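# Remove stained block from edge-standing row, close gap

## Task

Pull the yellow-brown stained block out of the row of on-edge blocks and lay it flat on an empty part of the bench, clear of the row. Then close the gap so the remaining grey blocks stand pressed face to face again.

## Robot and tools

Robot: two arms, left_arm (on the +y side, carries a left hand) and right_arm (on the -y side, carries a right hand). The names do not match image sides. Scene frame: origin at table-top height midway between the arms, +x out over the table, +z up. Measured bases: left_arm (+0.039, +0.276, +0.003) m, right_arm (+0.040, -0.341, +0.049) m, both nearly unrotated. A two-camera stand is fixed behind the arms. A loose object may sometimes get a brief outside push.

Hand point axes (right hand): +z runs along the straightened fingers toward the tips. +x crosses the palm away from the thumb. The palm face sits at y = -0.062, and +y points out of it. The fingers lie at y = -0.076, and their tips swing toward +y as they curl. A rigid mast on the palm side of the wrist (x +0.05 to +0.10, z -0.16 to -0.11) can strike objects. The left hand is a mirror image: its +x points toward the thumb, so the mast's x values flip sign. Fingertips carry 3 cm rubber caps.

execute_actions(actions, cameras). actions is a list of actions. Each action is a list of 1 to 15 rows, and each row is one 1/30 s step. A short action repeats its last row until 15 steps are done. Every row is a single flat list of 48 numbers in [-1, 1] covering both arms, even when only one moves, in this order:
- left dx, dy, dz, rx, ry, rz
- 16 left hand numbers
- left current_limit, speed
- right dx, dy, dz, rx, ry, rz
- 16 right hand numbers
- right current_limit, speed

Pose numbers are offsets, not poses. They are measured in that arm's Hand target axes, from the Hand target as it stood when the action began. Each row counts from that same start, not from the row before. A later action starts from the new target, so sending the same offset again moves the arm further. Scale: 1.0 means 0.6 m of travel, or 180 degrees for rx, ry, rz, which together form one rotation vector. The controller limits the commanded orientation to within 40 degrees of the measured one. A hand often stops short of its target, or a tiny move may not begin. If so, send the remaining distance as a further offset. To stop pressing against something, command the target back beyond where the hand actually is. The right elbow sags, more under load, so aim higher there. Joint friction can leave either hand a few cm off its target even with nothing touching.

Hand numbers are absolute goal angles, scaled linearly between each hinge's stops. Order: index_mcp, index_abd, index_pip, index_dip, middle_mcp, middle_abd, middle_pip, middle_dip, ring_mcp, ring_abd, ring_pip, ring_dip, thumb_cmc, thumb_axl, thumb_mcp, thumb_ipl. Going toward -1 curls the finger hinges and swings the thumb in front of the palm. A 0 is a real goal, not 'no change'. To leave a hand untouched, send back its hand_goal, hand_current_limit and hand_speed.

Grasp numbers are a shortcut: put a, b, c, d in the first four hand places and exactly 0 in the other twelve. If you want all twelve at zero as individual goals, write one of them as 0.001. All four at 0 gives an open hand.
- a curls index and middle at the outer joints.
- b bends all three fingers at the knuckles.
- c brings the thumb across in front of the palm and moves the index toward it.
- d curls the ring finger.
A pinch-type setting is roughly (0.25-0.5, 0.25-0.5, 0.75, 0).

current_limit maps -1 to 0 mA and +1 to 550 mA, with a floor of 11 mA. speed sets the hinge rate at (speed+1)/2 times 8.5 rad/s. They start at +0.4 and -0.6 and keep their last written values.

cameras: a list of names (cam_high 896x504, cam_left_wrist 672x504, cam_right_wrist 672x504), ["all"], or []. An empty actions list returns all images by default. A bad name voids the call. Wrist-camera images can lag while the arm moves.

zoom_image(camera, region): region is [x0, y0, x1, y1] in pixels of that camera's latest full image, at most 504 by 504. It works only for cameras in the newest images.

finished_scene(scene=1) ends the scene for good. Call it only once the block lies flat away from the row and the grey blocks stand closed up without support.

Results, per arm:
- end_effector_position (m) and end_effector_quat_wxyz, in the scene frame; these can be off by a few cm.
- Hand target: the next offsets start from here.
- Joint positions, velocities (possibly shown as 'within noise') and torques; torques include the arm's own weight.
- Per motor: hand_goal, hand_measured, hand_current_ma, and hand_state (moving, goal, blocked or overload).
- hand_current_limit and hand_speed.
- Temperature lines, MOTOR HOT, OVER-TEMPERATURE FAULT.

A finger grips only while its goal lies beyond the object's surface. A motor held at 495 mA or more for 5 s shuts down for 10 s.

Avoid:
- dropping the block or releasing it while it moves;
- knocking any block off the table;
- hard hits on the table or heavy fixed objects;
- arm-to-arm contact, including one hand gripping the other's fingers;
- long high-current squeezes;
- holding arms stretched out or pushing at unreachable poses, which overheats motors. At 100 °C the arm drops and stops for 30-60 s, and hand commands sent during any arm stop are lost.

Each tool is called after "Emit:" in YAML: its name, and indented under it one key for each argument.

## Session

Emit:
execute_actions:
  actions: []

Scene clock: 0.00 s.
left_arm: end_effector_position=(+0.6743, +0.0654, +0.3648) hand_goal=(+0.754, +0.000, +0.576, +0.696, +0.754, +0.000, +0.576, +0.696, +0.754, +0.000, +0.576, +0.696, +0.714, +0.678, +0.226, +0.168) hand_measured=(+0.754, +0.000, +0.576, +0.696, +0.754, +0.000, +0.576, +0.696, +0.754, +0.000, +0.576, +0.696, +0.714, +0.678, +0.226, +0.168) hand_current_ma=(+0, +0, +0, +0, +0, +0, +0, +0, +0, +0, +0, +0, +0, +0, +0, +0) hand_state=(goal, goal, goal, goal, goal, goal, goal, goal, goal, goal, goal, goal, goal, goal, goal, goal) hand_current_limit=0.40 hand_speed=-0.60 end_effector_quat_wxyz=(+0.169, +0.519, +0.829, -0.123) | right_arm: end_effector_position=(+0.3245, -0.1791, +0.3238) hand_goal=(+0.754, +0.000, +0.576, +0.696, +0.754, +0.000, +0.576, +0.696, +0.754, +0.000, +0.576, +0.696, +0.714, +0.678, +0.226, +0.168) hand_measured=(+0.754, +0.000, +0.576, +0.696, +0.754, +0.000, +0.576, +0.696, +0.754, +0.000, +0.576, +0.696, +0.714, +0.678, +0.226, +0.168) hand_current_ma=(+0, +0, +0, +0, +0, +0, +0, +0, +0, +0, +0, +0, +0, +0, +0, +0) hand_state=(goal, goal, goal, goal, goal, goal, goal, goal, goal, goal, goal, goal, goal, goal, goal, goal) hand_current_limit=0.40 hand_speed=-0.60 end_effector_quat_wxyz=(+0.139, +0.847, +0.484, +0.171)
Joint positions: left_arm=[-0.38 1.863 2.209 -1.624 0.309 -0.851] | right_arm=[0.974 1.035 0.99 -1.335 0.403 1.48]
Joint velocities: within noise
Joint torques (N m): no reading
Motor temperatures (°C): left_arm=[26 24 30 25 21 26] | right_arm=[35 34 24 26 23 25]
Heat: left arm: hottest elbow 30 °C; right arm: hottest waist 35 °C.
Hand target: left_arm +0.6757, +0.0648, +0.3830; +0.187, +0.520, +0.825, -0.120 | right_arm +0.3270, -0.1752, +0.3304; +0.135, +0.847, +0.482, +0.177

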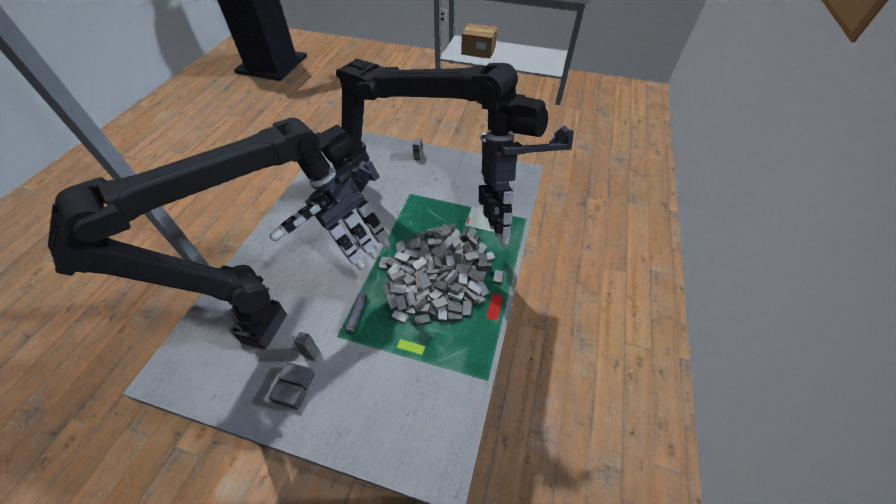

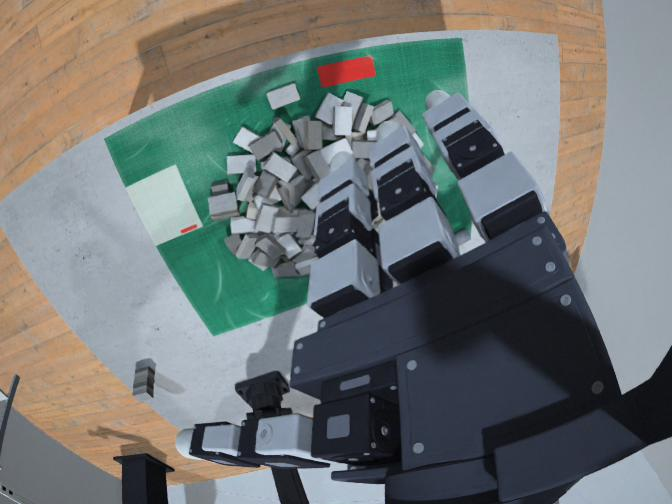

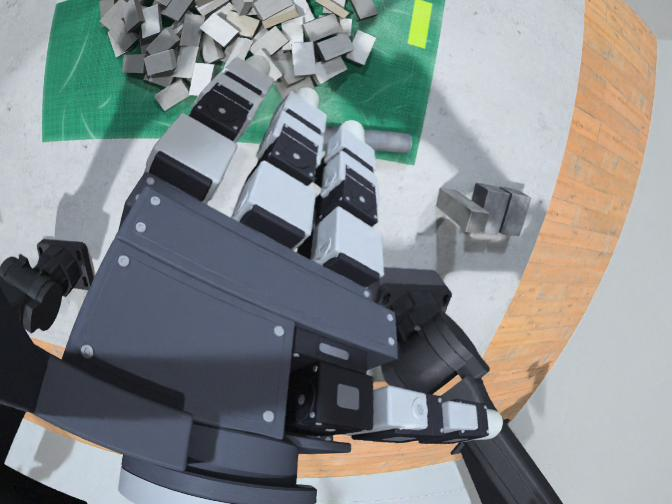

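Emit:
zoom_image:
  camera: "cam_high"
  region: [230, 300, 370, 430]

Emit:
zoom_image:
  camera: "cam_right_wrist"
  region: [400, 140, 560, 270]

Emit:
zoom_image:
  camera: "cam_high"
  region: [390, 120, 450, 180]

Emit:
zoom_image:
  camera: "cam_left_wrist"
  region: [100, 330, 200, 420]

Scaled by 3.600 from the camera's 896x504 image, which has a finer 1280x720 frame.

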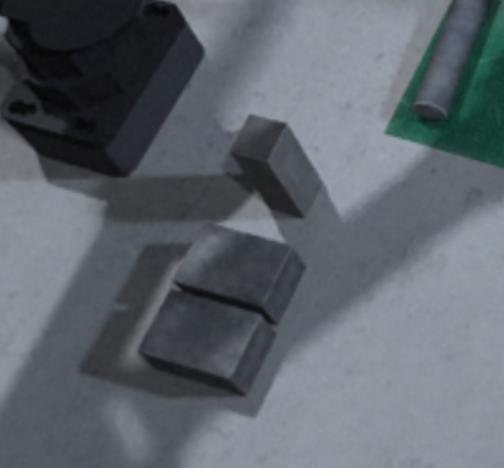

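Scaled by 3.150 from the camera's 672x504 image, which has a finer 960x720 frame.

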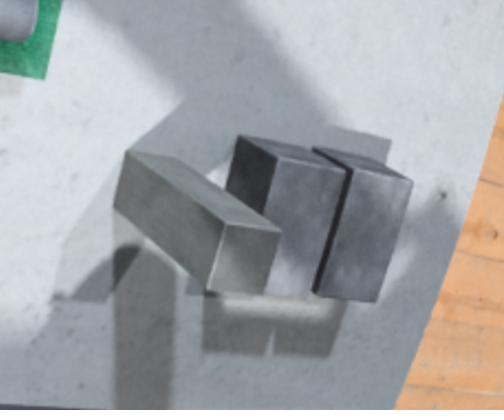

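Scaled by 8.400 from the camera's 896x504 image, which has a finer 1280x720 frame.

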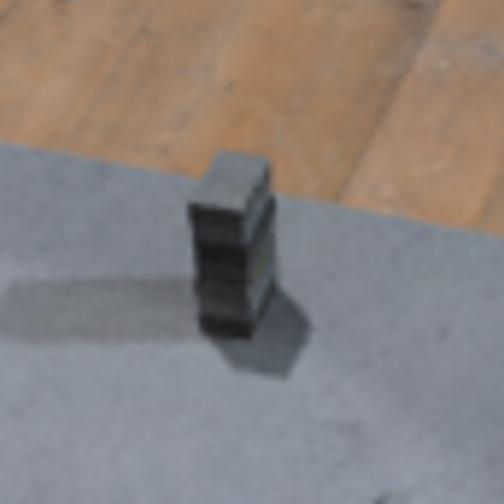

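Scaled by 5.040 from the camera's 672x504 image, which has a finer 960x720 frame.

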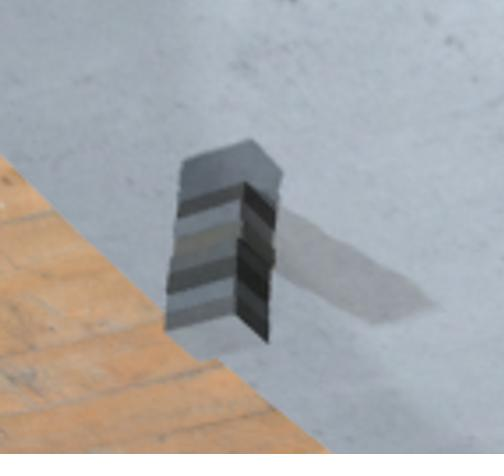

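Emit:
execute_actions:
  actions:
    - [[0,0,0,0,0,0,0,0,0,0,0,0,0,0,0,0,0,0,0,0,0,0,0.4,-0.6,-0.024,0.024,-0.016,0,0,0,0,0,0,0,0,0,0,0,0,0,0,0,0,0,0,0,0.4,-0.6]]
    - [[0,0,0,0,0,0,0,0,0,0,0,0,0,0,0,0,0,0,0,0,0,0,0.4,-0.6,-0.048,0.048,-0.033,0,0,0,0,0,0,0,0,0,0,0,0,0,0,0,0,0,0,0,0.4,-0.6]]
    - [[0,0,0,0,0,0,0,0,0,0,0,0,0,0,0,0,0,0,0,0,0,0,0.4,-0.6,-0.048,0.048,-0.033,0,0,0,0,0,0,0,0,0,0,0,0,0,0,0,0,0,0,0,0.4,-0.6]]
    - [[0,0,0,0,0,0,0,0,0,0,0,0,0,0,0,0,0,0,0,0,0,0,0.4,-0.6,-0.048,0.048,-0.033,0,0,0,0,0,0,0,0,0,0,0,0,0,0,0,0,0,0,0,0.4,-0.6]]
  cameras: ["all"]

Scene clock: 80.80 s.
left_arm: end_effector_position=(+0.6743, +0.0654, +0.3648) hand_goal=(+0.750, +0.000, +0.580, +0.700, +0.750, +0.000, +0.580, +0.700, +0.750, +0.000, +0.580, +0.700, +0.710, +0.680, +0.230, +0.170) hand_measured=(+0.750, +0.000, +0.576, +0.698, +0.750, +0.000, +0.578, +0.698, +0.750, +0.000, +0.576, +0.698, +0.712, +0.678, +0.224, +0.168) hand_current_ma=(+1, +0, -2, -2, +0, +0, -2, -2, +0, +0, -2, -2, +1, -2, -8, -2) hand_state=(goal, goal, goal, goal, goal, goal, goal, goal, goal, goal, goal, goal, goal, goal, goal, goal) hand_current_limit=0.40 hand_speed=-0.60 end_effector_quat_wxyz=(+0.169, +0.519, +0.829, -0.123) | right_arm: end_effector_position=(+0.3233, -0.3076, +0.3959) hand_goal=(+0.750, +0.000, +0.580, +0.700, +0.750, +0.000, +0.580, +0.700, +0.750, +0.000, +0.580, +0.700, +0.710, +0.680, +0.230, +0.170) hand_measured=(+0.754, +0.000, +0.578, +0.698, +0.754, +0.000, +0.578, +0.698, +0.754, +0.000, +0.578, +0.698, +0.716, +0.678, +0.224, +0.168) hand_current_ma=(+0, +0, +0, +0, +0, +0, +0, +0, +0, +0, +0, +0, +0, +0, -1, +0) hand_state=(goal, goal, goal, goal, goal, goal, goal, goal, goal, goal, goal, goal, goal, goal, goal, goal) hand_current_limit=0.40 hand_speed=-0.60 end_effector_quat_wxyz=(+0.137, +0.847, +0.487, +0.163)
Joint positions: left_arm=[-0.38 1.863 2.209 -1.624 0.309 -0.851] | right_arm=[0.589 0.776 1.044 -1.525 0.297 1.083]
Joint torques (N m): left_arm=[-0.79 -18.02 11.23 0.62 0.34 0.04] | right_arm=[-0.67 -1.73 13.16 0.53 0.37 -0.23]
Motor temperatures (°C): left_arm=[25 29 44 25 22 25] | right_arm=[34 34 34 25 23 25]
Heat: left arm: hottest elbow 44 °C; right arm: hottest waist 34 °C.
Hand target: left_arm +0.6757, +0.0648, +0.3830; +0.187, +0.520, +0.825, -0.120 | right_arm +0.3273, -0.3086, +0.4157; +0.135, +0.847, +0.482, +0.177
Off the commanded pose: left_arm 0.018 m, 2 deg | right_arm 0.020 m, 2 deg.
camera_calibration:
cam_right_wrist: T_world_to_cam=[[0.153577, -0.983051, 0.100122, -0.352618], [-0.888856, -0.0931706, 0.448614, 0.0272857], [-0.431682, -0.15789, -0.8881, 0.561909], [0, 0, 0, 1]] pos_world=[0.320973, -0.255379, 0.522095]

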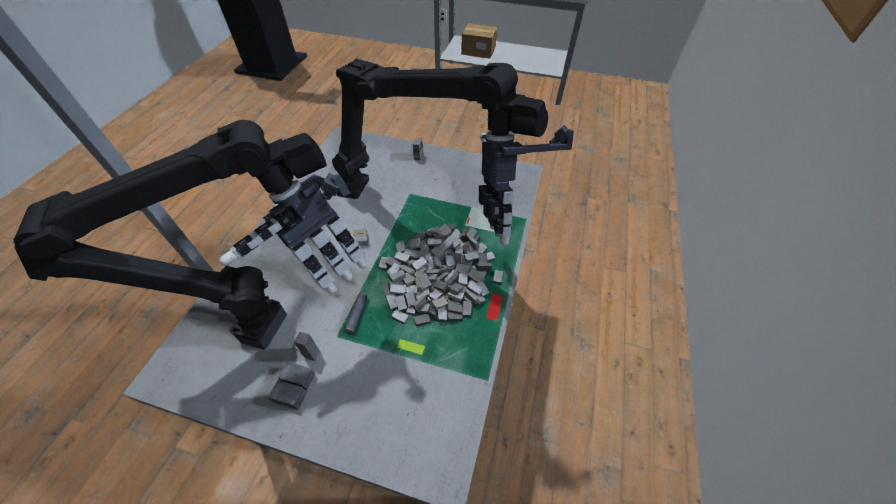

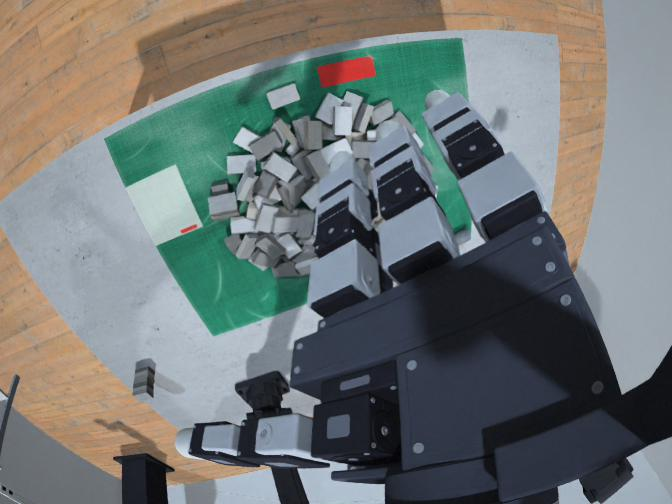

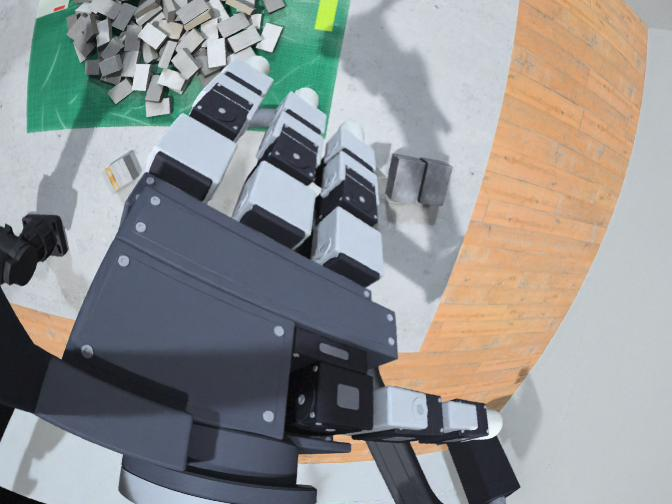

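Now there's something revealed between the bases. Let me zoom.

Emit:
zoom_image:
  camera: "cam_right_wrist"
  region: [80, 130, 170, 220]

Emit:
zoom_image:
  camera: "cam_high"
  region: [330, 210, 400, 270]

Emit:
zoom_image:
  camera: "cam_right_wrist"
  region: [360, 130, 480, 230]

Emit:
zoom_image:
  camera: "cam_high"
  region: [250, 310, 350, 430]

Scaled by 5.600 from the camera's 672x504 image, which has a finer 960x720 frame.

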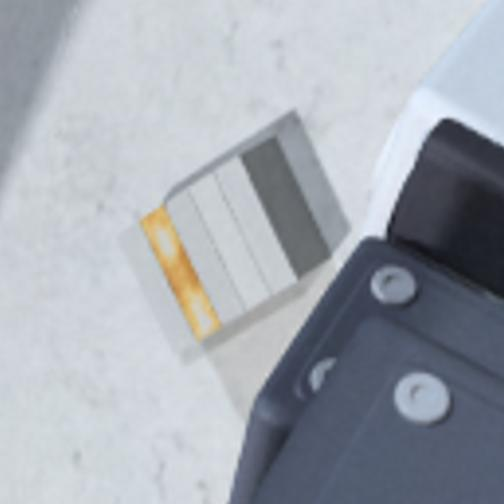

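Scaled by 7.200 from the camera's 896x504 image, which has a finer 1280x720 frame.

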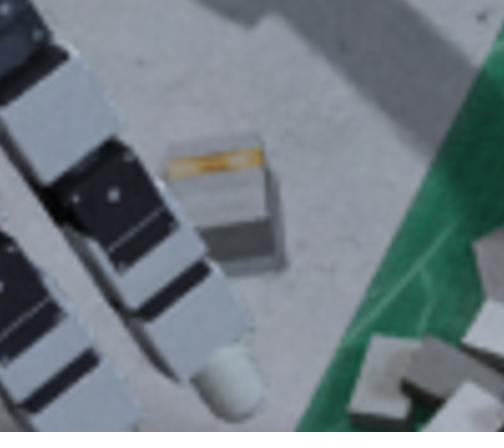

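Scaled by 4.200 from the camera's 672x504 image, which has a finer 960x720 frame.

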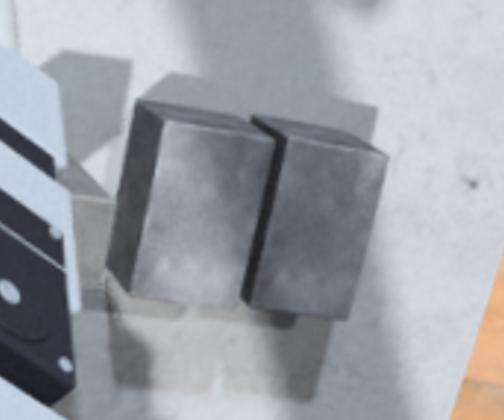

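Scaled by 4.200 from the camera's 896x504 image, which has a finer 1280x720 frame.

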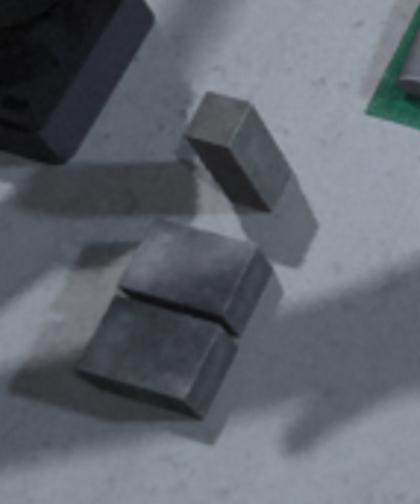

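Emit:
execute_actions:
  actions:
    - [[0,0,0,0,0,0,0,0,0,0,0,0,0,0,0,0,0,0,0,0,0,0,0.4,-0.6,0.01,-0.032,0.025,0,0,0,0,0,0,0,0,0,0,0,0,0,0,0,0,0,0,0,0.4,-0.6]]
    - [[0,0,0,0,0,0,0,0,0,0,0,0,0,0,0,0,0,0,0,0,0,0,0.4,-0.6,0.02,-0.063,0.05,0,0,0,0,0,0,0,0,0,0,0,0,0,0,0,0,0,0,0,0.4,-0.6]]
    - [[0,0,0,0,0,0,0,0,0,0,0,0,0,0,0,0,0,0,0,0,0,0,0.4,-0.6,0.02,-0.063,0.05,0,0,0,0,0,0,0,0,0,0,0,0,0,0,0,0,0,0,0,0.4,-0.6]]
    - [[0,0,0,0,0,0,0,0,0,0,0,0,0,0,0,0,0,0,0,0,0,0,0.4,-0.6,0.02,-0.063,0.05,0,0,0,0,0,0,0,0,0,0,0,0,0,0,0,0,0,0,0,0.4,-0.6]]
    - [[0,0,0,0,0,0,0,0,0,0,0,0,0,0,0,0,0,0,0,0,0,0,0.4,-0.6,0.01,-0.032,0.025,0,0,0,0,0,0,0,0,0,0,0,0,0,0,0,0,0,0,0,0.4,-0.6]]
  cameras: ["all"]

Scene clock: 163.87 s.
left_arm: end_effector_position=(+0.6743, +0.0654, +0.3648) hand_goal=(+0.750, +0.000, +0.580, +0.700, +0.750, +0.000, +0.580, +0.700, +0.750, +0.000, +0.580, +0.700, +0.710, +0.680, +0.230, +0.170) hand_measured=(+0.750, +0.000, +0.576, +0.698, +0.750, +0.000, +0.578, +0.698, +0.750, +0.000, +0.576, +0.698, +0.712, +0.678, +0.224, +0.168) hand_current_ma=(+1, +0, -2, -2, +0, +0, -2, -2, +0, +0, -2, -2, +1, -2, -8, -2) hand_state=(goal, goal, goal, goal, goal, goal, goal, goal, goal, goal, goal, goal, goal, goal, goal, goal) hand_current_limit=0.40 hand_speed=-0.60 end_effector_quat_wxyz=(+0.169, +0.519, +0.829, -0.123) | right_arm: end_effector_position=(+0.2865, -0.2011, +0.2619) hand_goal=(+0.750, +0.000, +0.580, +0.700, +0.750, +0.000, +0.580, +0.700, +0.750, +0.000, +0.580, +0.700, +0.710, +0.680, +0.230, +0.170) hand_measured=(+0.752, +0.000, +0.578, +0.698, +0.752, +0.000, +0.578, +0.698, +0.752, +0.000, +0.578, +0.698, +0.716, +0.678, +0.224, +0.168) hand_current_ma=(+0, +0, +0, +0, +0, +0, +0, +0, +0, +0, +0, +0, +0, +0, -1, +0) hand_state=(goal, goal, goal, goal, goal, goal, goal, goal, goal, goal, goal, goal, goal, goal, goal, goal) hand_current_limit=0.40 hand_speed=-0.60 end_effector_quat_wxyz=(+0.133, +0.847, +0.481, +0.181)
Joint positions: left_arm=[-0.38 1.863 2.209 -1.624 0.309 -0.851] | right_arm=[1.054 0.933 0.767 -1.223 0.417 1.567]
Joint torques (N m): left_arm=[-0.56 -17.85 11.26 0.55 0.34 0.03] | right_arm=[1.49 -3.02 8.2 1.05 0.75 0.01]
Motor temperatures (°C): left_arm=[25 31 47 24 22 25] | right_arm=[34 34 46 25 23 25]
Heat: left arm: hottest elbow 47 °C; right arm: hottest elbow 46 °C.
Hand target: left_arm +0.6757, +0.0648, +0.3830; +0.187, +0.520, +0.825, -0.120 | right_arm +0.2848, -0.1983, +0.2551; +0.135, +0.847, +0.483, +0.177
Off the commanded pose: left_arm 0.018 m, 2 deg | right_arm 0.007 m, 0 deg.
camera_calibration:
cam_right_wrist: T_world_to_cam=[[0.148419, -0.98578, 0.0788043, -0.222441], [-0.901473, -0.102101, 0.420621, 0.0737619], [-0.406594, -0.133468, -0.903807, 0.445578], [0, 0, 0, 1]] pos_world=[0.280678, -0.152276, 0.38922]

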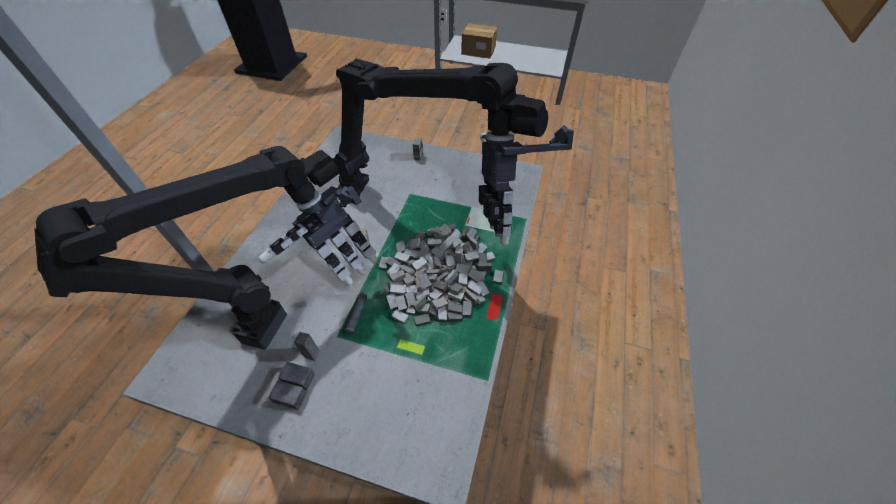

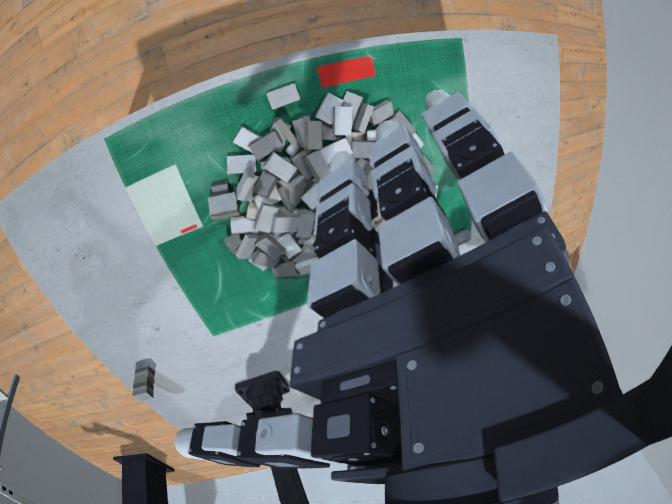

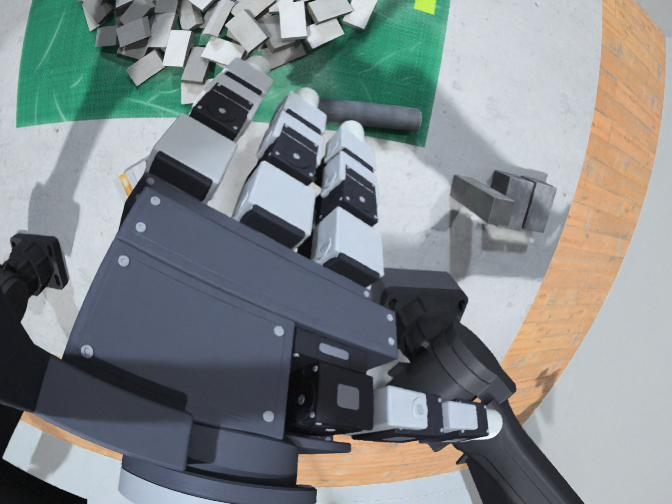

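Emit:
execute_actions:
  actions:
    - [[0.018,-0.048,0.0045,0.007,0.007,0.031,0,0,0,0,0,0,0,0,0,0,0,0,0,0,0,0,0.4,-0.6,-0.0165,0.03,-0.028,0,0,0,0,0,0,0,0,0,0,0,0,0,0,0,0,0,0,0,0.4,-0.6],[0.0364,-0.0963,0.009,0.01394,0.01404,0.0617,0,0,0,0,0,0,0,0,0,0,0,0,0,0,0,0,0.4,-0.6,-0.033,0.06,-0.056,0,0,0,0,0,0,0,0,0,0,0,0,0,0,0,0,0,0,0,0.4,-0.6]]
    - [[0.0167,-0.1009,0.0145,0.01394,0.01404,0.0617,0,0,0,0,0,0,0,0,0,0,0,0,0,0,0,0,0.4,-0.6,-0.033,0.06,-0.056,0,0,0,0,0,0,0,0,0,0,0,0,0,0,0,0,0,0,0,0.4,-0.6]]
    - [[-0.0036,-0.1015,0.0192,0.01394,0.01404,0.0617,0,0,0,0,0,0,0,0,0,0,0,0,0,0,0,0,0.4,-0.6,-0.033,0.06,-0.056,0,0,0,0,0,0,0,0,0,0,0,0,0,0,0,0,0,0,0,0.4,-0.6]]
    - [[-0.024,-0.0978,0.023,0.01394,0.01404,0.0617,0,0,0,0,0,0,0,0,0,0,0,0,0,0,0,0,0.4,-0.6,-0.033,0.06,-0.056,0,0,0,0,0,0,0,0,0,0,0,0,0,0,0,0,0,0,0,0.4,-0.6]]
    - [[-0.0434,-0.0902,0.0256,0.01394,0.01404,0.0617,0,0,0,0,0,0,0,0,0,0,0,0,0,0,0,0,0.4,-0.6,0,0,0,0,0,0,0,0,0,0,0,0,0,0,0,0,0,0,0,0,0,0,0.4,-0.6]]
  cameras: ["all"]

Scene clock: 237.03 s.
left_arm: end_effector_position=(+0.3835, +0.0220, +0.3092) hand_goal=(+0.750, +0.000, +0.580, +0.700, +0.750, +0.000, +0.580, +0.700, +0.750, +0.000, +0.580, +0.700, +0.710, +0.680, +0.230, +0.170) hand_measured=(+0.748, +0.000, +0.578, +0.698, +0.748, +0.000, +0.578, +0.698, +0.748, +0.000, +0.578, +0.698, +0.710, +0.678, +0.224, +0.168) hand_current_ma=(-2, +0, -2, -2, -2, +0, -1, -2, -1, +0, -2, -2, +0, -2, -8, -2) hand_state=(goal, goal, goal, goal, goal, goal, goal, goal, goal, goal, goal, goal, goal, goal, goal, goal) hand_current_limit=0.40 hand_speed=-0.60 end_effector_quat_wxyz=(+0.077, +0.862, +0.498, -0.051) | right_arm: end_effector_position=(+0.2979, -0.3295, +0.4005) hand_goal=(+0.750, +0.000, +0.580, +0.700, +0.750, +0.000, +0.580, +0.700, +0.750, +0.000, +0.580, +0.700, +0.710, +0.680, +0.230, +0.170) hand_measured=(+0.752, +0.000, +0.578, +0.698, +0.752, +0.000, +0.578, +0.698, +0.752, +0.000, +0.578, +0.698, +0.716, +0.678, +0.224, +0.168) hand_current_ma=(+0, +0, +0, +0, +0, +0, +0, +0, +0, +0, +0, +0, +0, +0, -1, +0) hand_state=(goal, goal, goal, goal, goal, goal, goal, goal, goal, goal, goal, goal, goal, goal, goal, goal) hand_current_limit=0.40 hand_speed=-0.60 end_effector_quat_wxyz=(+0.136, +0.847, +0.487, +0.162)
Joint positions: left_arm=[-0.678 1.182 1.289 -1.574 0.153 -0.135] | right_arm=[0.565 0.69 1.027 -1.587 0.287 1.058]
Joint torques (N m): left_arm=[-1.73 -8.59 9.1 0.03 0.07 0.09] | right_arm=[-0.67 -0.32 13 0.58 0.36 -0.19]
Motor temperatures (°C): left_arm=[25 33 47 24 22 24] | right_arm=[33 33 36 25 23 25]
Heat: left arm: hottest elbow 47 °C; right arm: hottest elbow 36 °C.
Hand target: left_arm +0.3776, +0.0186, +0.3120; +0.077, +0.869, +0.487, -0.049 | right_arm +0.3003, -0.3309, +0.4203; +0.135, +0.847, +0.483, +0.177
Off the commanded pose: left_arm 0.007 m, 1 deg | right_arm 0.020 m, 2 deg.
camera_calibration:
cam_left_wrist: T_world_to_cam=[[-0.935048, -0.352698, 0.0359142, 0.327513], [-0.269378, 0.772686, 0.574798, -0.137206], [-0.23048, 0.527789, -0.817507, 0.455856], [0, 0, 0, 1]] pos_world=[0.374346, -0.0190655, 0.439768]
cam_right_wrist: T_world_to_cam=[[0.154878, -0.98294, 0.099206, -0.370706], [-0.887947, -0.0944785, 0.450138, -0.000661238], [-0.433086, -0.157806, -0.887431, 0.551727], [0, 0, 0, 1]] pos_world=[0.295772, -0.277378, 0.526694]

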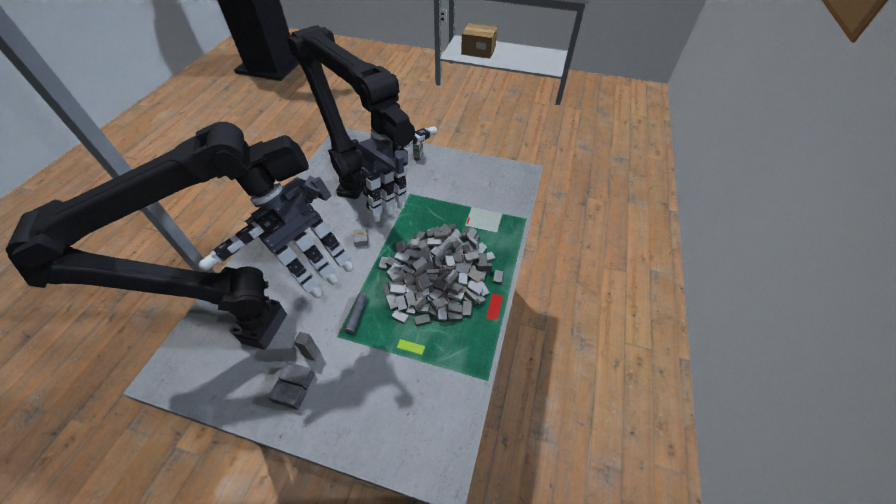

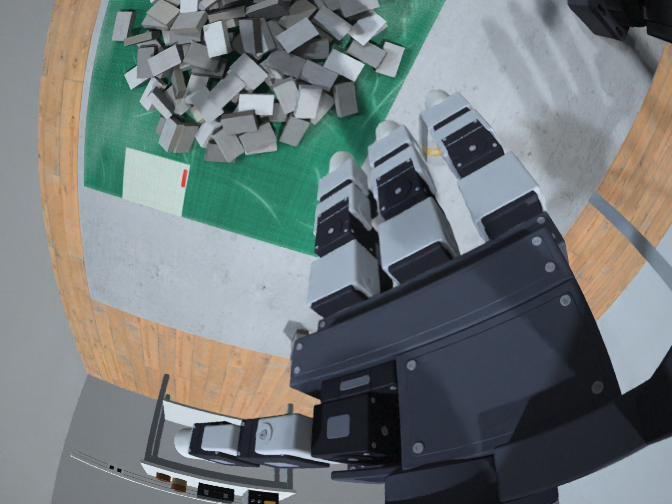

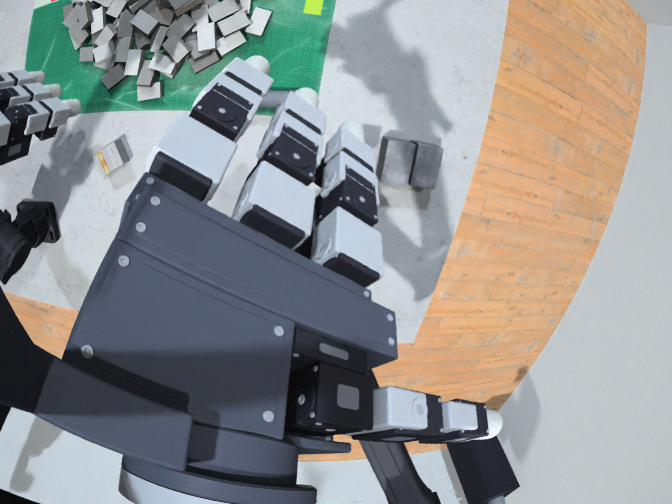

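Emit:
zoom_image:
  camera: "cam_right_wrist"
  region: [80, 115, 150, 195]

Emit:
zoom_image:
  camera: "cam_high"
  region: [335, 215, 385, 260]

Emit:
zoom_image:
  camera: "cam_left_wrist"
  region: [330, 80, 560, 250]

Scaled by 6.300 from the camera's 672x504 image, which has a finer 960x720 frame.

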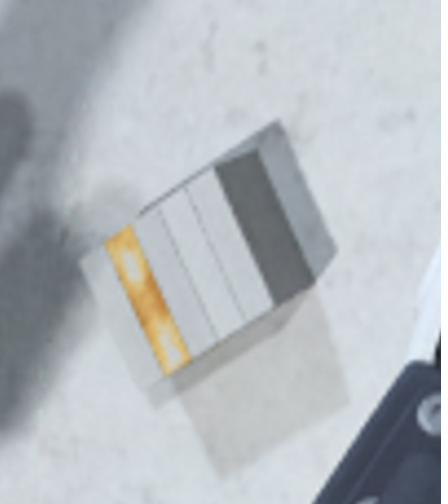

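Scaled by 10.080 from the camera's 896x504 image, which has a finer 1280x720 frame.

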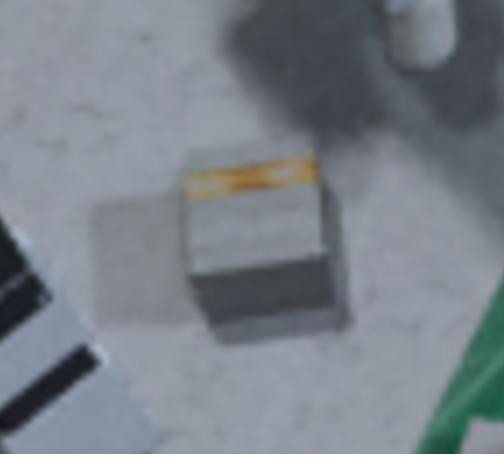

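Scaled by 2.191 from the camera's 672x504 image, which has a finer 960x720 frame.

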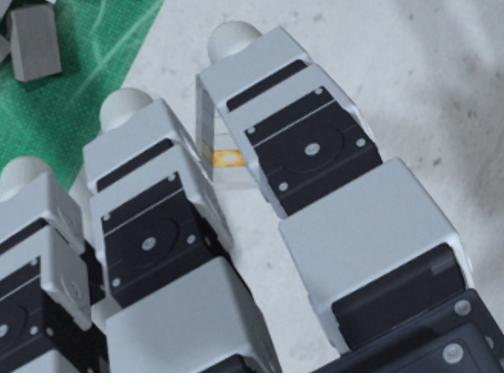

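Emit:
execute_actions:
  actions:
    - [[-0.0609,-0.0789,0.0271,0.01394,0.01404,0.0617,0,0,0,0,0,0,0,0,0,0,0,0,0,0,0,0,0.4,-0.6,0,0,0,0,0,0,0,0,0,0,0,0,0,0,0,0,0,0,0,0,0,0,0.4,-0.6]]
    - [[-0.0761,-0.0643,0.0272,0.01394,0.01404,0.0617,0,0,0,0,0,0,0,0,0,0,0,0,0,0,0,0,0.4,-0.6,0,0,0,0,0,0,0,0,0,0,0,0,0,0,0,0,0,0,0,0,0,0,0.4,-0.6]]
    - [[-0.0881,-0.0473,0.026,0.01394,0.01404,0.0617,0,0,0,0,0,0,0,0,0,0,0,0,0,0,0,0,0.4,-0.6,0,0,0,0,0,0,0,0,0,0,0,0,0,0,0,0,0,0,0,0,0,0,0.4,-0.6]]
    - [[0,0,0,0,0,0,0,0,0,0,0,0,0,0,0,0,0,0,0,0,0,0,0.4,-0.6,0,0,0,0,0,0,0,0,0,0,0,0,0,0,0,0,0,0,0,0,0,0,0.4,-0.6]]
  cameras: ["all"]

Scene clock: 281.00 s.
left_arm: end_effector_position=(+0.2037, -0.0106, +0.2666) hand_goal=(+0.750, +0.000, +0.580, +0.700, +0.750, +0.000, +0.580, +0.700, +0.750, +0.000, +0.580, +0.700, +0.710, +0.680, +0.230, +0.170) hand_measured=(+0.748, +0.000, +0.578, +0.698, +0.748, +0.000, +0.578, +0.698, +0.748, +0.000, +0.578, +0.698, +0.710, +0.678, +0.224, +0.168) hand_current_ma=(-1, +0, -1, -2, -1, +0, -1, -2, -1, +0, -1, -2, +0, -2, -8, -2) hand_state=(goal, goal, goal, goal, goal, goal, goal, goal, goal, goal, goal, goal, goal, goal, goal, goal) hand_current_limit=0.40 hand_speed=-0.60 end_effector_quat_wxyz=(+0.001, +0.976, +0.220, -0.001) | right_arm: end_effector_position=(+0.2979, -0.3294, +0.4005) hand_goal=(+0.750, +0.000, +0.580, +0.700, +0.750, +0.000, +0.580, +0.700, +0.750, +0.000, +0.580, +0.700, +0.710, +0.680, +0.230, +0.170) hand_measured=(+0.752, +0.000, +0.578, +0.698, +0.752, +0.000, +0.578, +0.698, +0.752, +0.000, +0.578, +0.698, +0.716, +0.678, +0.224, +0.168) hand_current_ma=(+0, +0, +0, +0, +0, +0, +0, +0, +0, +0, +0, +0, +0, +0, -1, +0) hand_state=(goal, goal, goal, goal, goal, goal, goal, goal, goal, goal, goal, goal, goal, goal, goal, goal) hand_current_limit=0.40 hand_speed=-0.60 end_effector_quat_wxyz=(+0.136, +0.847, +0.487, +0.162)
Joint positions: left_arm=[-1.139 0.968 1.048 -1.649 0.002 0.015] | right_arm=[0.565 0.69 1.027 -1.587 0.287 1.058]
Joint torques (N m): left_arm=[-1.61 -5.3 9.11 -0.38 -0.12 -0.1] | right_arm=[-0.79 -0.21 12.98 0.58 0.37 -0.25]
Motor temperatures (°C): left_arm=[25 31 44 24 21 24] | right_arm=[33 33 44 25 23 25]
Heat: left arm: hottest elbow 44 °C; right arm: hottest elbow 44 °C.
Hand target: left_arm +0.1988, -0.0092, +0.2693; +0.000, +0.976, +0.217, +0.001 | right_arm +0.3003, -0.3308, +0.4202; +0.135, +0.847, +0.483, +0.177
Off the commanded pose: left_arm 0.006 m, 0 deg | right_arm 0.020 m, 2 deg.
camera_calibration:
cam_left_wrist: T_world_to_cam=[[-0.969953, 0.240137, -0.0390471, 0.182768], [0.144397, 0.697391, 0.701993, -0.254944], [0.195806, 0.675262, -0.711112, 0.283112], [0, 0, 0, 1]] pos_world=[0.158654, -0.0572683, 0.38743]
cam_right_wrist: T_world_to_cam=[[0.155389, -0.982877, 0.0990261, -0.370646], [-0.887783, -0.0949813, 0.450356, -0.000954311], [-0.433239, -0.157894, -0.887341, 0.551716], [0, 0, 0, 1]] pos_world=[0.295772, -0.277278, 0.526694]

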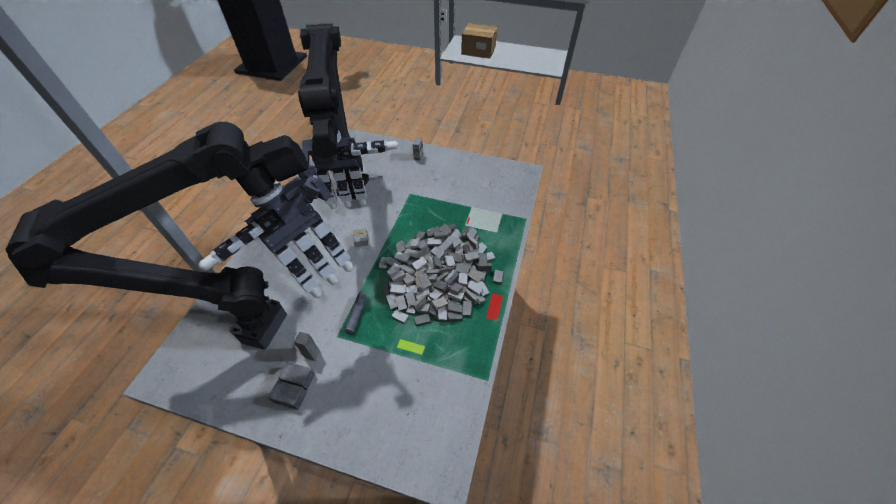

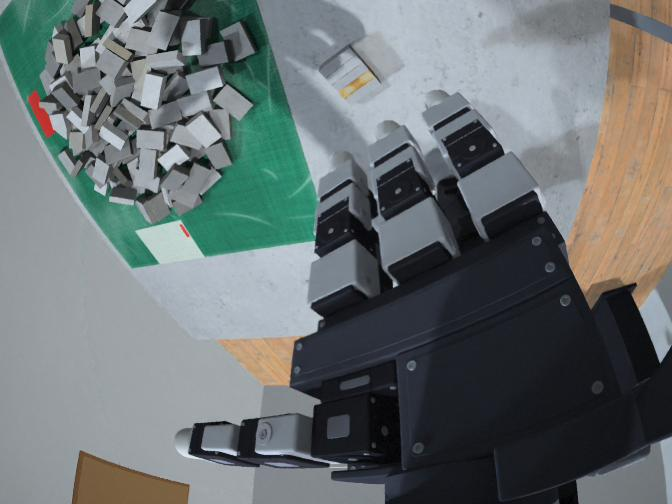

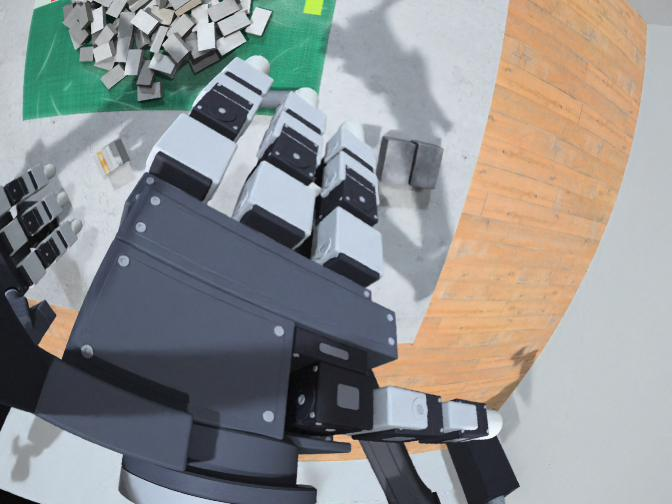

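Emit:
zoom_image:
  camera: "cam_left_wrist"
  region: [300, 20, 420, 110]

Emit:
zoom_image:
  camera: "cam_high"
  region: [340, 222, 380, 258]

Emit:
zoom_image:
  camera: "cam_right_wrist"
  region: [80, 125, 140, 185]

Scaled by 4.200 from the camera's 672x504 image, which has a finer 960x720 frame.

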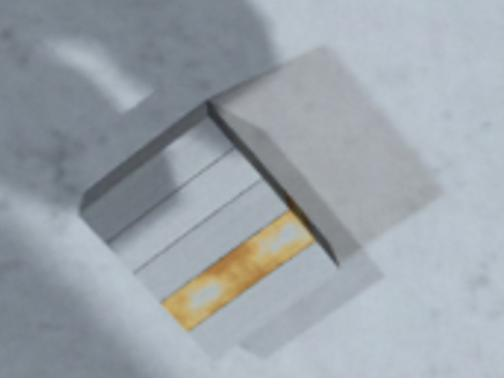

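Scaled by 12.600 from the camera's 896x504 image, which has a finer 1280x720 frame.

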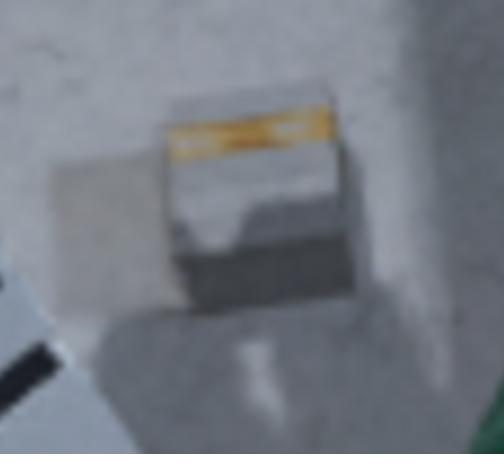

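Scaled by 8.400 from the camera's 672x504 image, which has a finer 960x720 frame.

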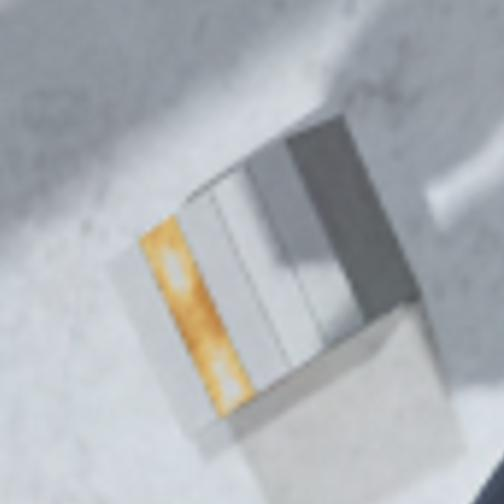

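Emit:
execute_actions:
  actions:
    - [[-0.0046,0.0126,0.032,0,0,-0.0042,0.75,0.153,0.58,0.7,0.75,-0.153,0.58,0.7,0.75,-0.15,0.35,0.5,0.71,0.68,0.23,0.17,0.4,-0.6,0,0,0,0,0,0,0,0,0,0,0,0,0,0,0,0,0,0,0,0,0,0,0.4,-0.6],[-0.0046,0.0126,0.063,0,0,-0.0042,0.75,0.153,0.58,0.7,0.75,-0.153,0.58,0.7,0.75,-0.15,0.35,0.5,0.71,0.68,0.23,0.17,0.4,-0.6,0,0,0,0,0,0,0,0,0,0,0,0,0,0,0,0,0,0,0,0,0,0,0.4,-0.6]]
    - [[-0.0046,0.0126,0.063,0,0,-0.0042,0.75,0.153,0.58,0.7,0.75,-0.153,0.58,0.7,0.75,-0.15,0.35,0.5,0.71,0.68,0.23,0.17,0.4,-0.6,0,0,0,0,0,0,0,0,0,0,0,0,0,0,0,0,0,0,0,0,0,0,0.4,-0.6]]
    - [[0,0,0,0,0,0,0.75,0.153,0.58,0.7,0.75,-0.153,0.58,0.7,0.75,-0.15,0.35,0.5,0.71,0.68,0.23,0.17,0.4,-0.6,0,0,0,0,0,0,0,0,0,0,0,0,0,0,0,0,0,0,0,0,0,0,0.4,-0.6]]
  cameras: ["all"]

Emit:
zoom_image:
  camera: "cam_left_wrist"
  region: [300, 50, 440, 170]

Emit:
zoom_image:
  camera: "cam_right_wrist"
  region: [40, 110, 150, 210]

Emit:
zoom_image:
  camera: "cam_high"
  region: [320, 190, 390, 260]

Scene clock: 324.33 s.
left_arm: end_effector_position=(+0.2018, -0.0192, +0.1924) hand_goal=(+0.750, +0.154, +0.580, +0.700, +0.750, -0.152, +0.580, +0.700, +0.750, -0.150, +0.350, +0.500, +0.710, +0.680, +0.230, +0.170) hand_measured=(+0.748, +0.150, +0.578, +0.698, +0.748, -0.148, +0.578, +0.698, +0.748, -0.146, +0.354, +0.504, +0.710, +0.678, +0.224, +0.168) hand_current_ma=(-1, -3, -1, -2, -1, +3, -1, -2, -1, +3, +3, +3, +0, -2, -8, -2) hand_state=(goal, goal, goal, goal, goal, goal, goal, goal, goal, goal, goal, goal, goal, goal, goal, goal) hand_current_limit=0.40 hand_speed=-0.60 end_effector_quat_wxyz=(-0.006, +0.973, +0.232, -0.002) | right_arm: end_effector_position=(+0.2979, -0.3294, +0.4005) hand_goal=(+0.750, +0.000, +0.580, +0.700, +0.750, +0.000, +0.580, +0.700, +0.750, +0.000, +0.580, +0.700, +0.710, +0.680, +0.230, +0.170) hand_measured=(+0.752, +0.000, +0.578, +0.698, +0.752, +0.000, +0.578, +0.698, +0.752, +0.000, +0.578, +0.698, +0.716, +0.678, +0.224, +0.168) hand_current_ma=(+0, +0, +0, +0, +0, +0, +0, +0, +0, +0, +0, +0, +0, +0, -1, +0) hand_state=(goal, goal, goal, goal, goal, goal, goal, goal, goal, goal, goal, goal, goal, goal, goal, goal) hand_current_limit=0.40 hand_speed=-0.60 end_effector_quat_wxyz=(+0.136, +0.847, +0.487, +0.162)
Joint positions: left_arm=[-1.17 1.004 0.878 -1.457 0.002 -0.04] | right_arm=[0.565 0.69 1.027 -1.587 0.287 1.058]
Joint torques (N m): left_arm=[-1.61 -4.84 9.07 0.49 -0.06 -0.11] | right_arm=[-0.67 -0.21 12.98 0.59 0.36 -0.24]
Heat: left arm: hottest elbow 44 °C; right arm: hottest elbow 48 °C.
Hand target: left_arm +0.2004, -0.0251, +0.1936; +0.000, +0.973, +0.230, +0.000 | right_arm +0.3003, -0.3308, +0.4202; +0.135, +0.847, +0.483, +0.177
Off the commanded pose: left_arm 0.006 m, 1 deg | right_arm 0.020 m, 2 deg.
camera_calibration:
cam_left_wrist: T_world_to_cam=[[-0.975723, 0.216847, -0.0307015, 0.179251], [0.131335, 0.691524, 0.710314, -0.195682], [0.17526, 0.689037, -0.703215, 0.239564], [0, 0, 0, 1]] pos_world=[0.158613, -0.0686197, 0.312964]
cam_right_wrist: T_world_to_cam=[[0.155389, -0.982877, 0.0990261, -0.370646], [-0.887783, -0.0949813, 0.450356, -0.000954311], [-0.433239, -0.157894, -0.887341, 0.551716], [0, 0, 0, 1]] pos_world=[0.295772, -0.277278, 0.526694]

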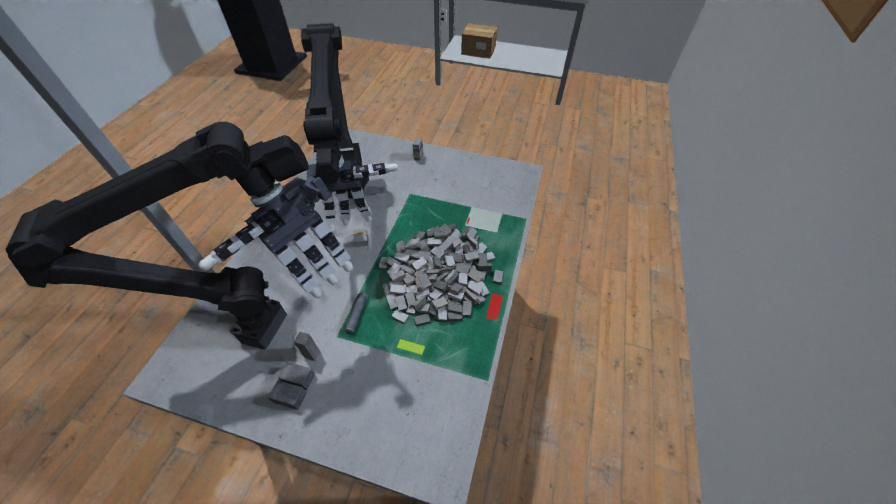

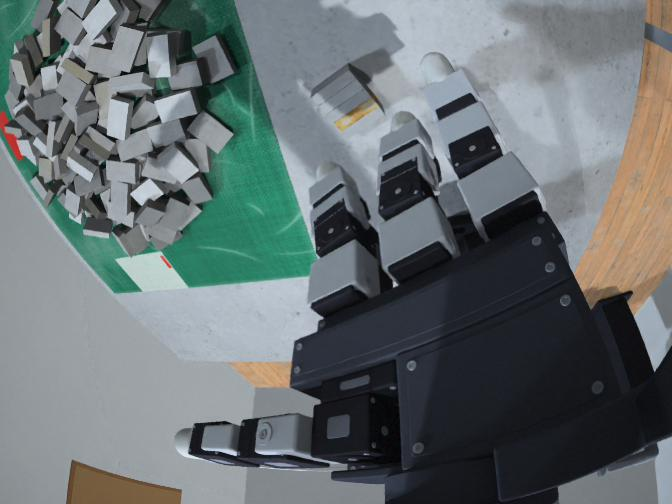

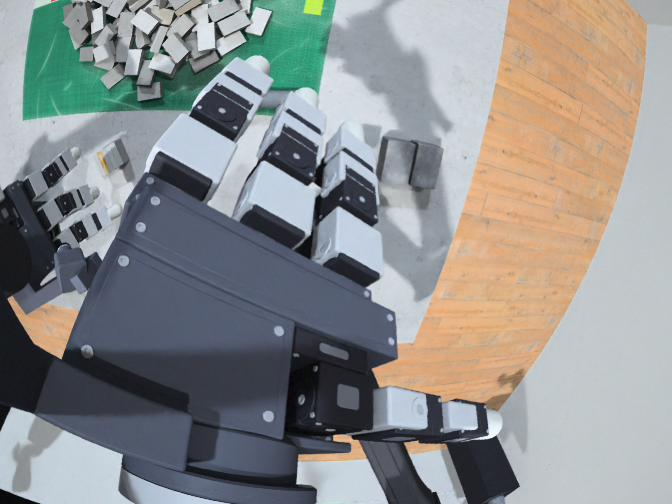

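Scaled by 3.600 from the camera's 672x504 image, which has a finer 960x720 frame.

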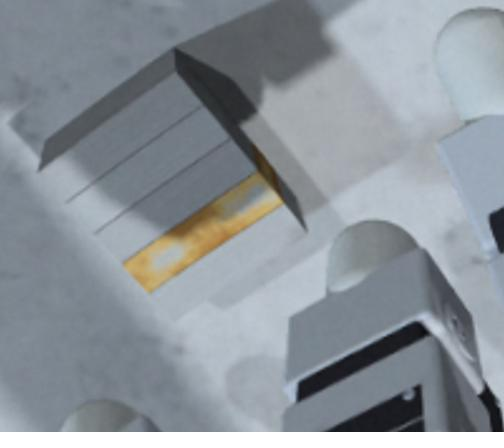

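Scaled by 4.582 from the camera's 672x504 image, which has a finer 960x720 frame.

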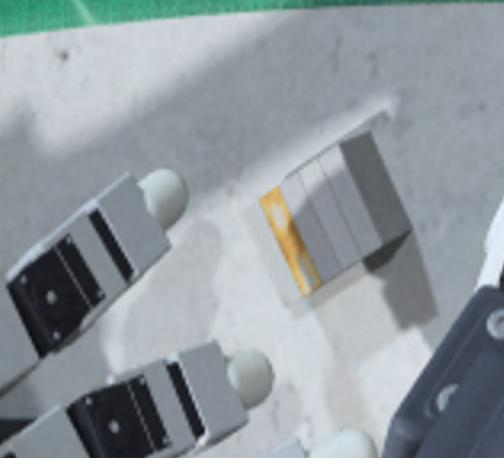

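Scaled by 7.200 from the camera's 896x504 image, which has a finer 1280x720 frame.

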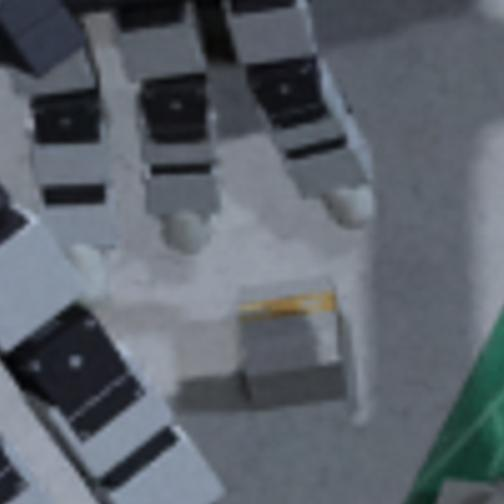

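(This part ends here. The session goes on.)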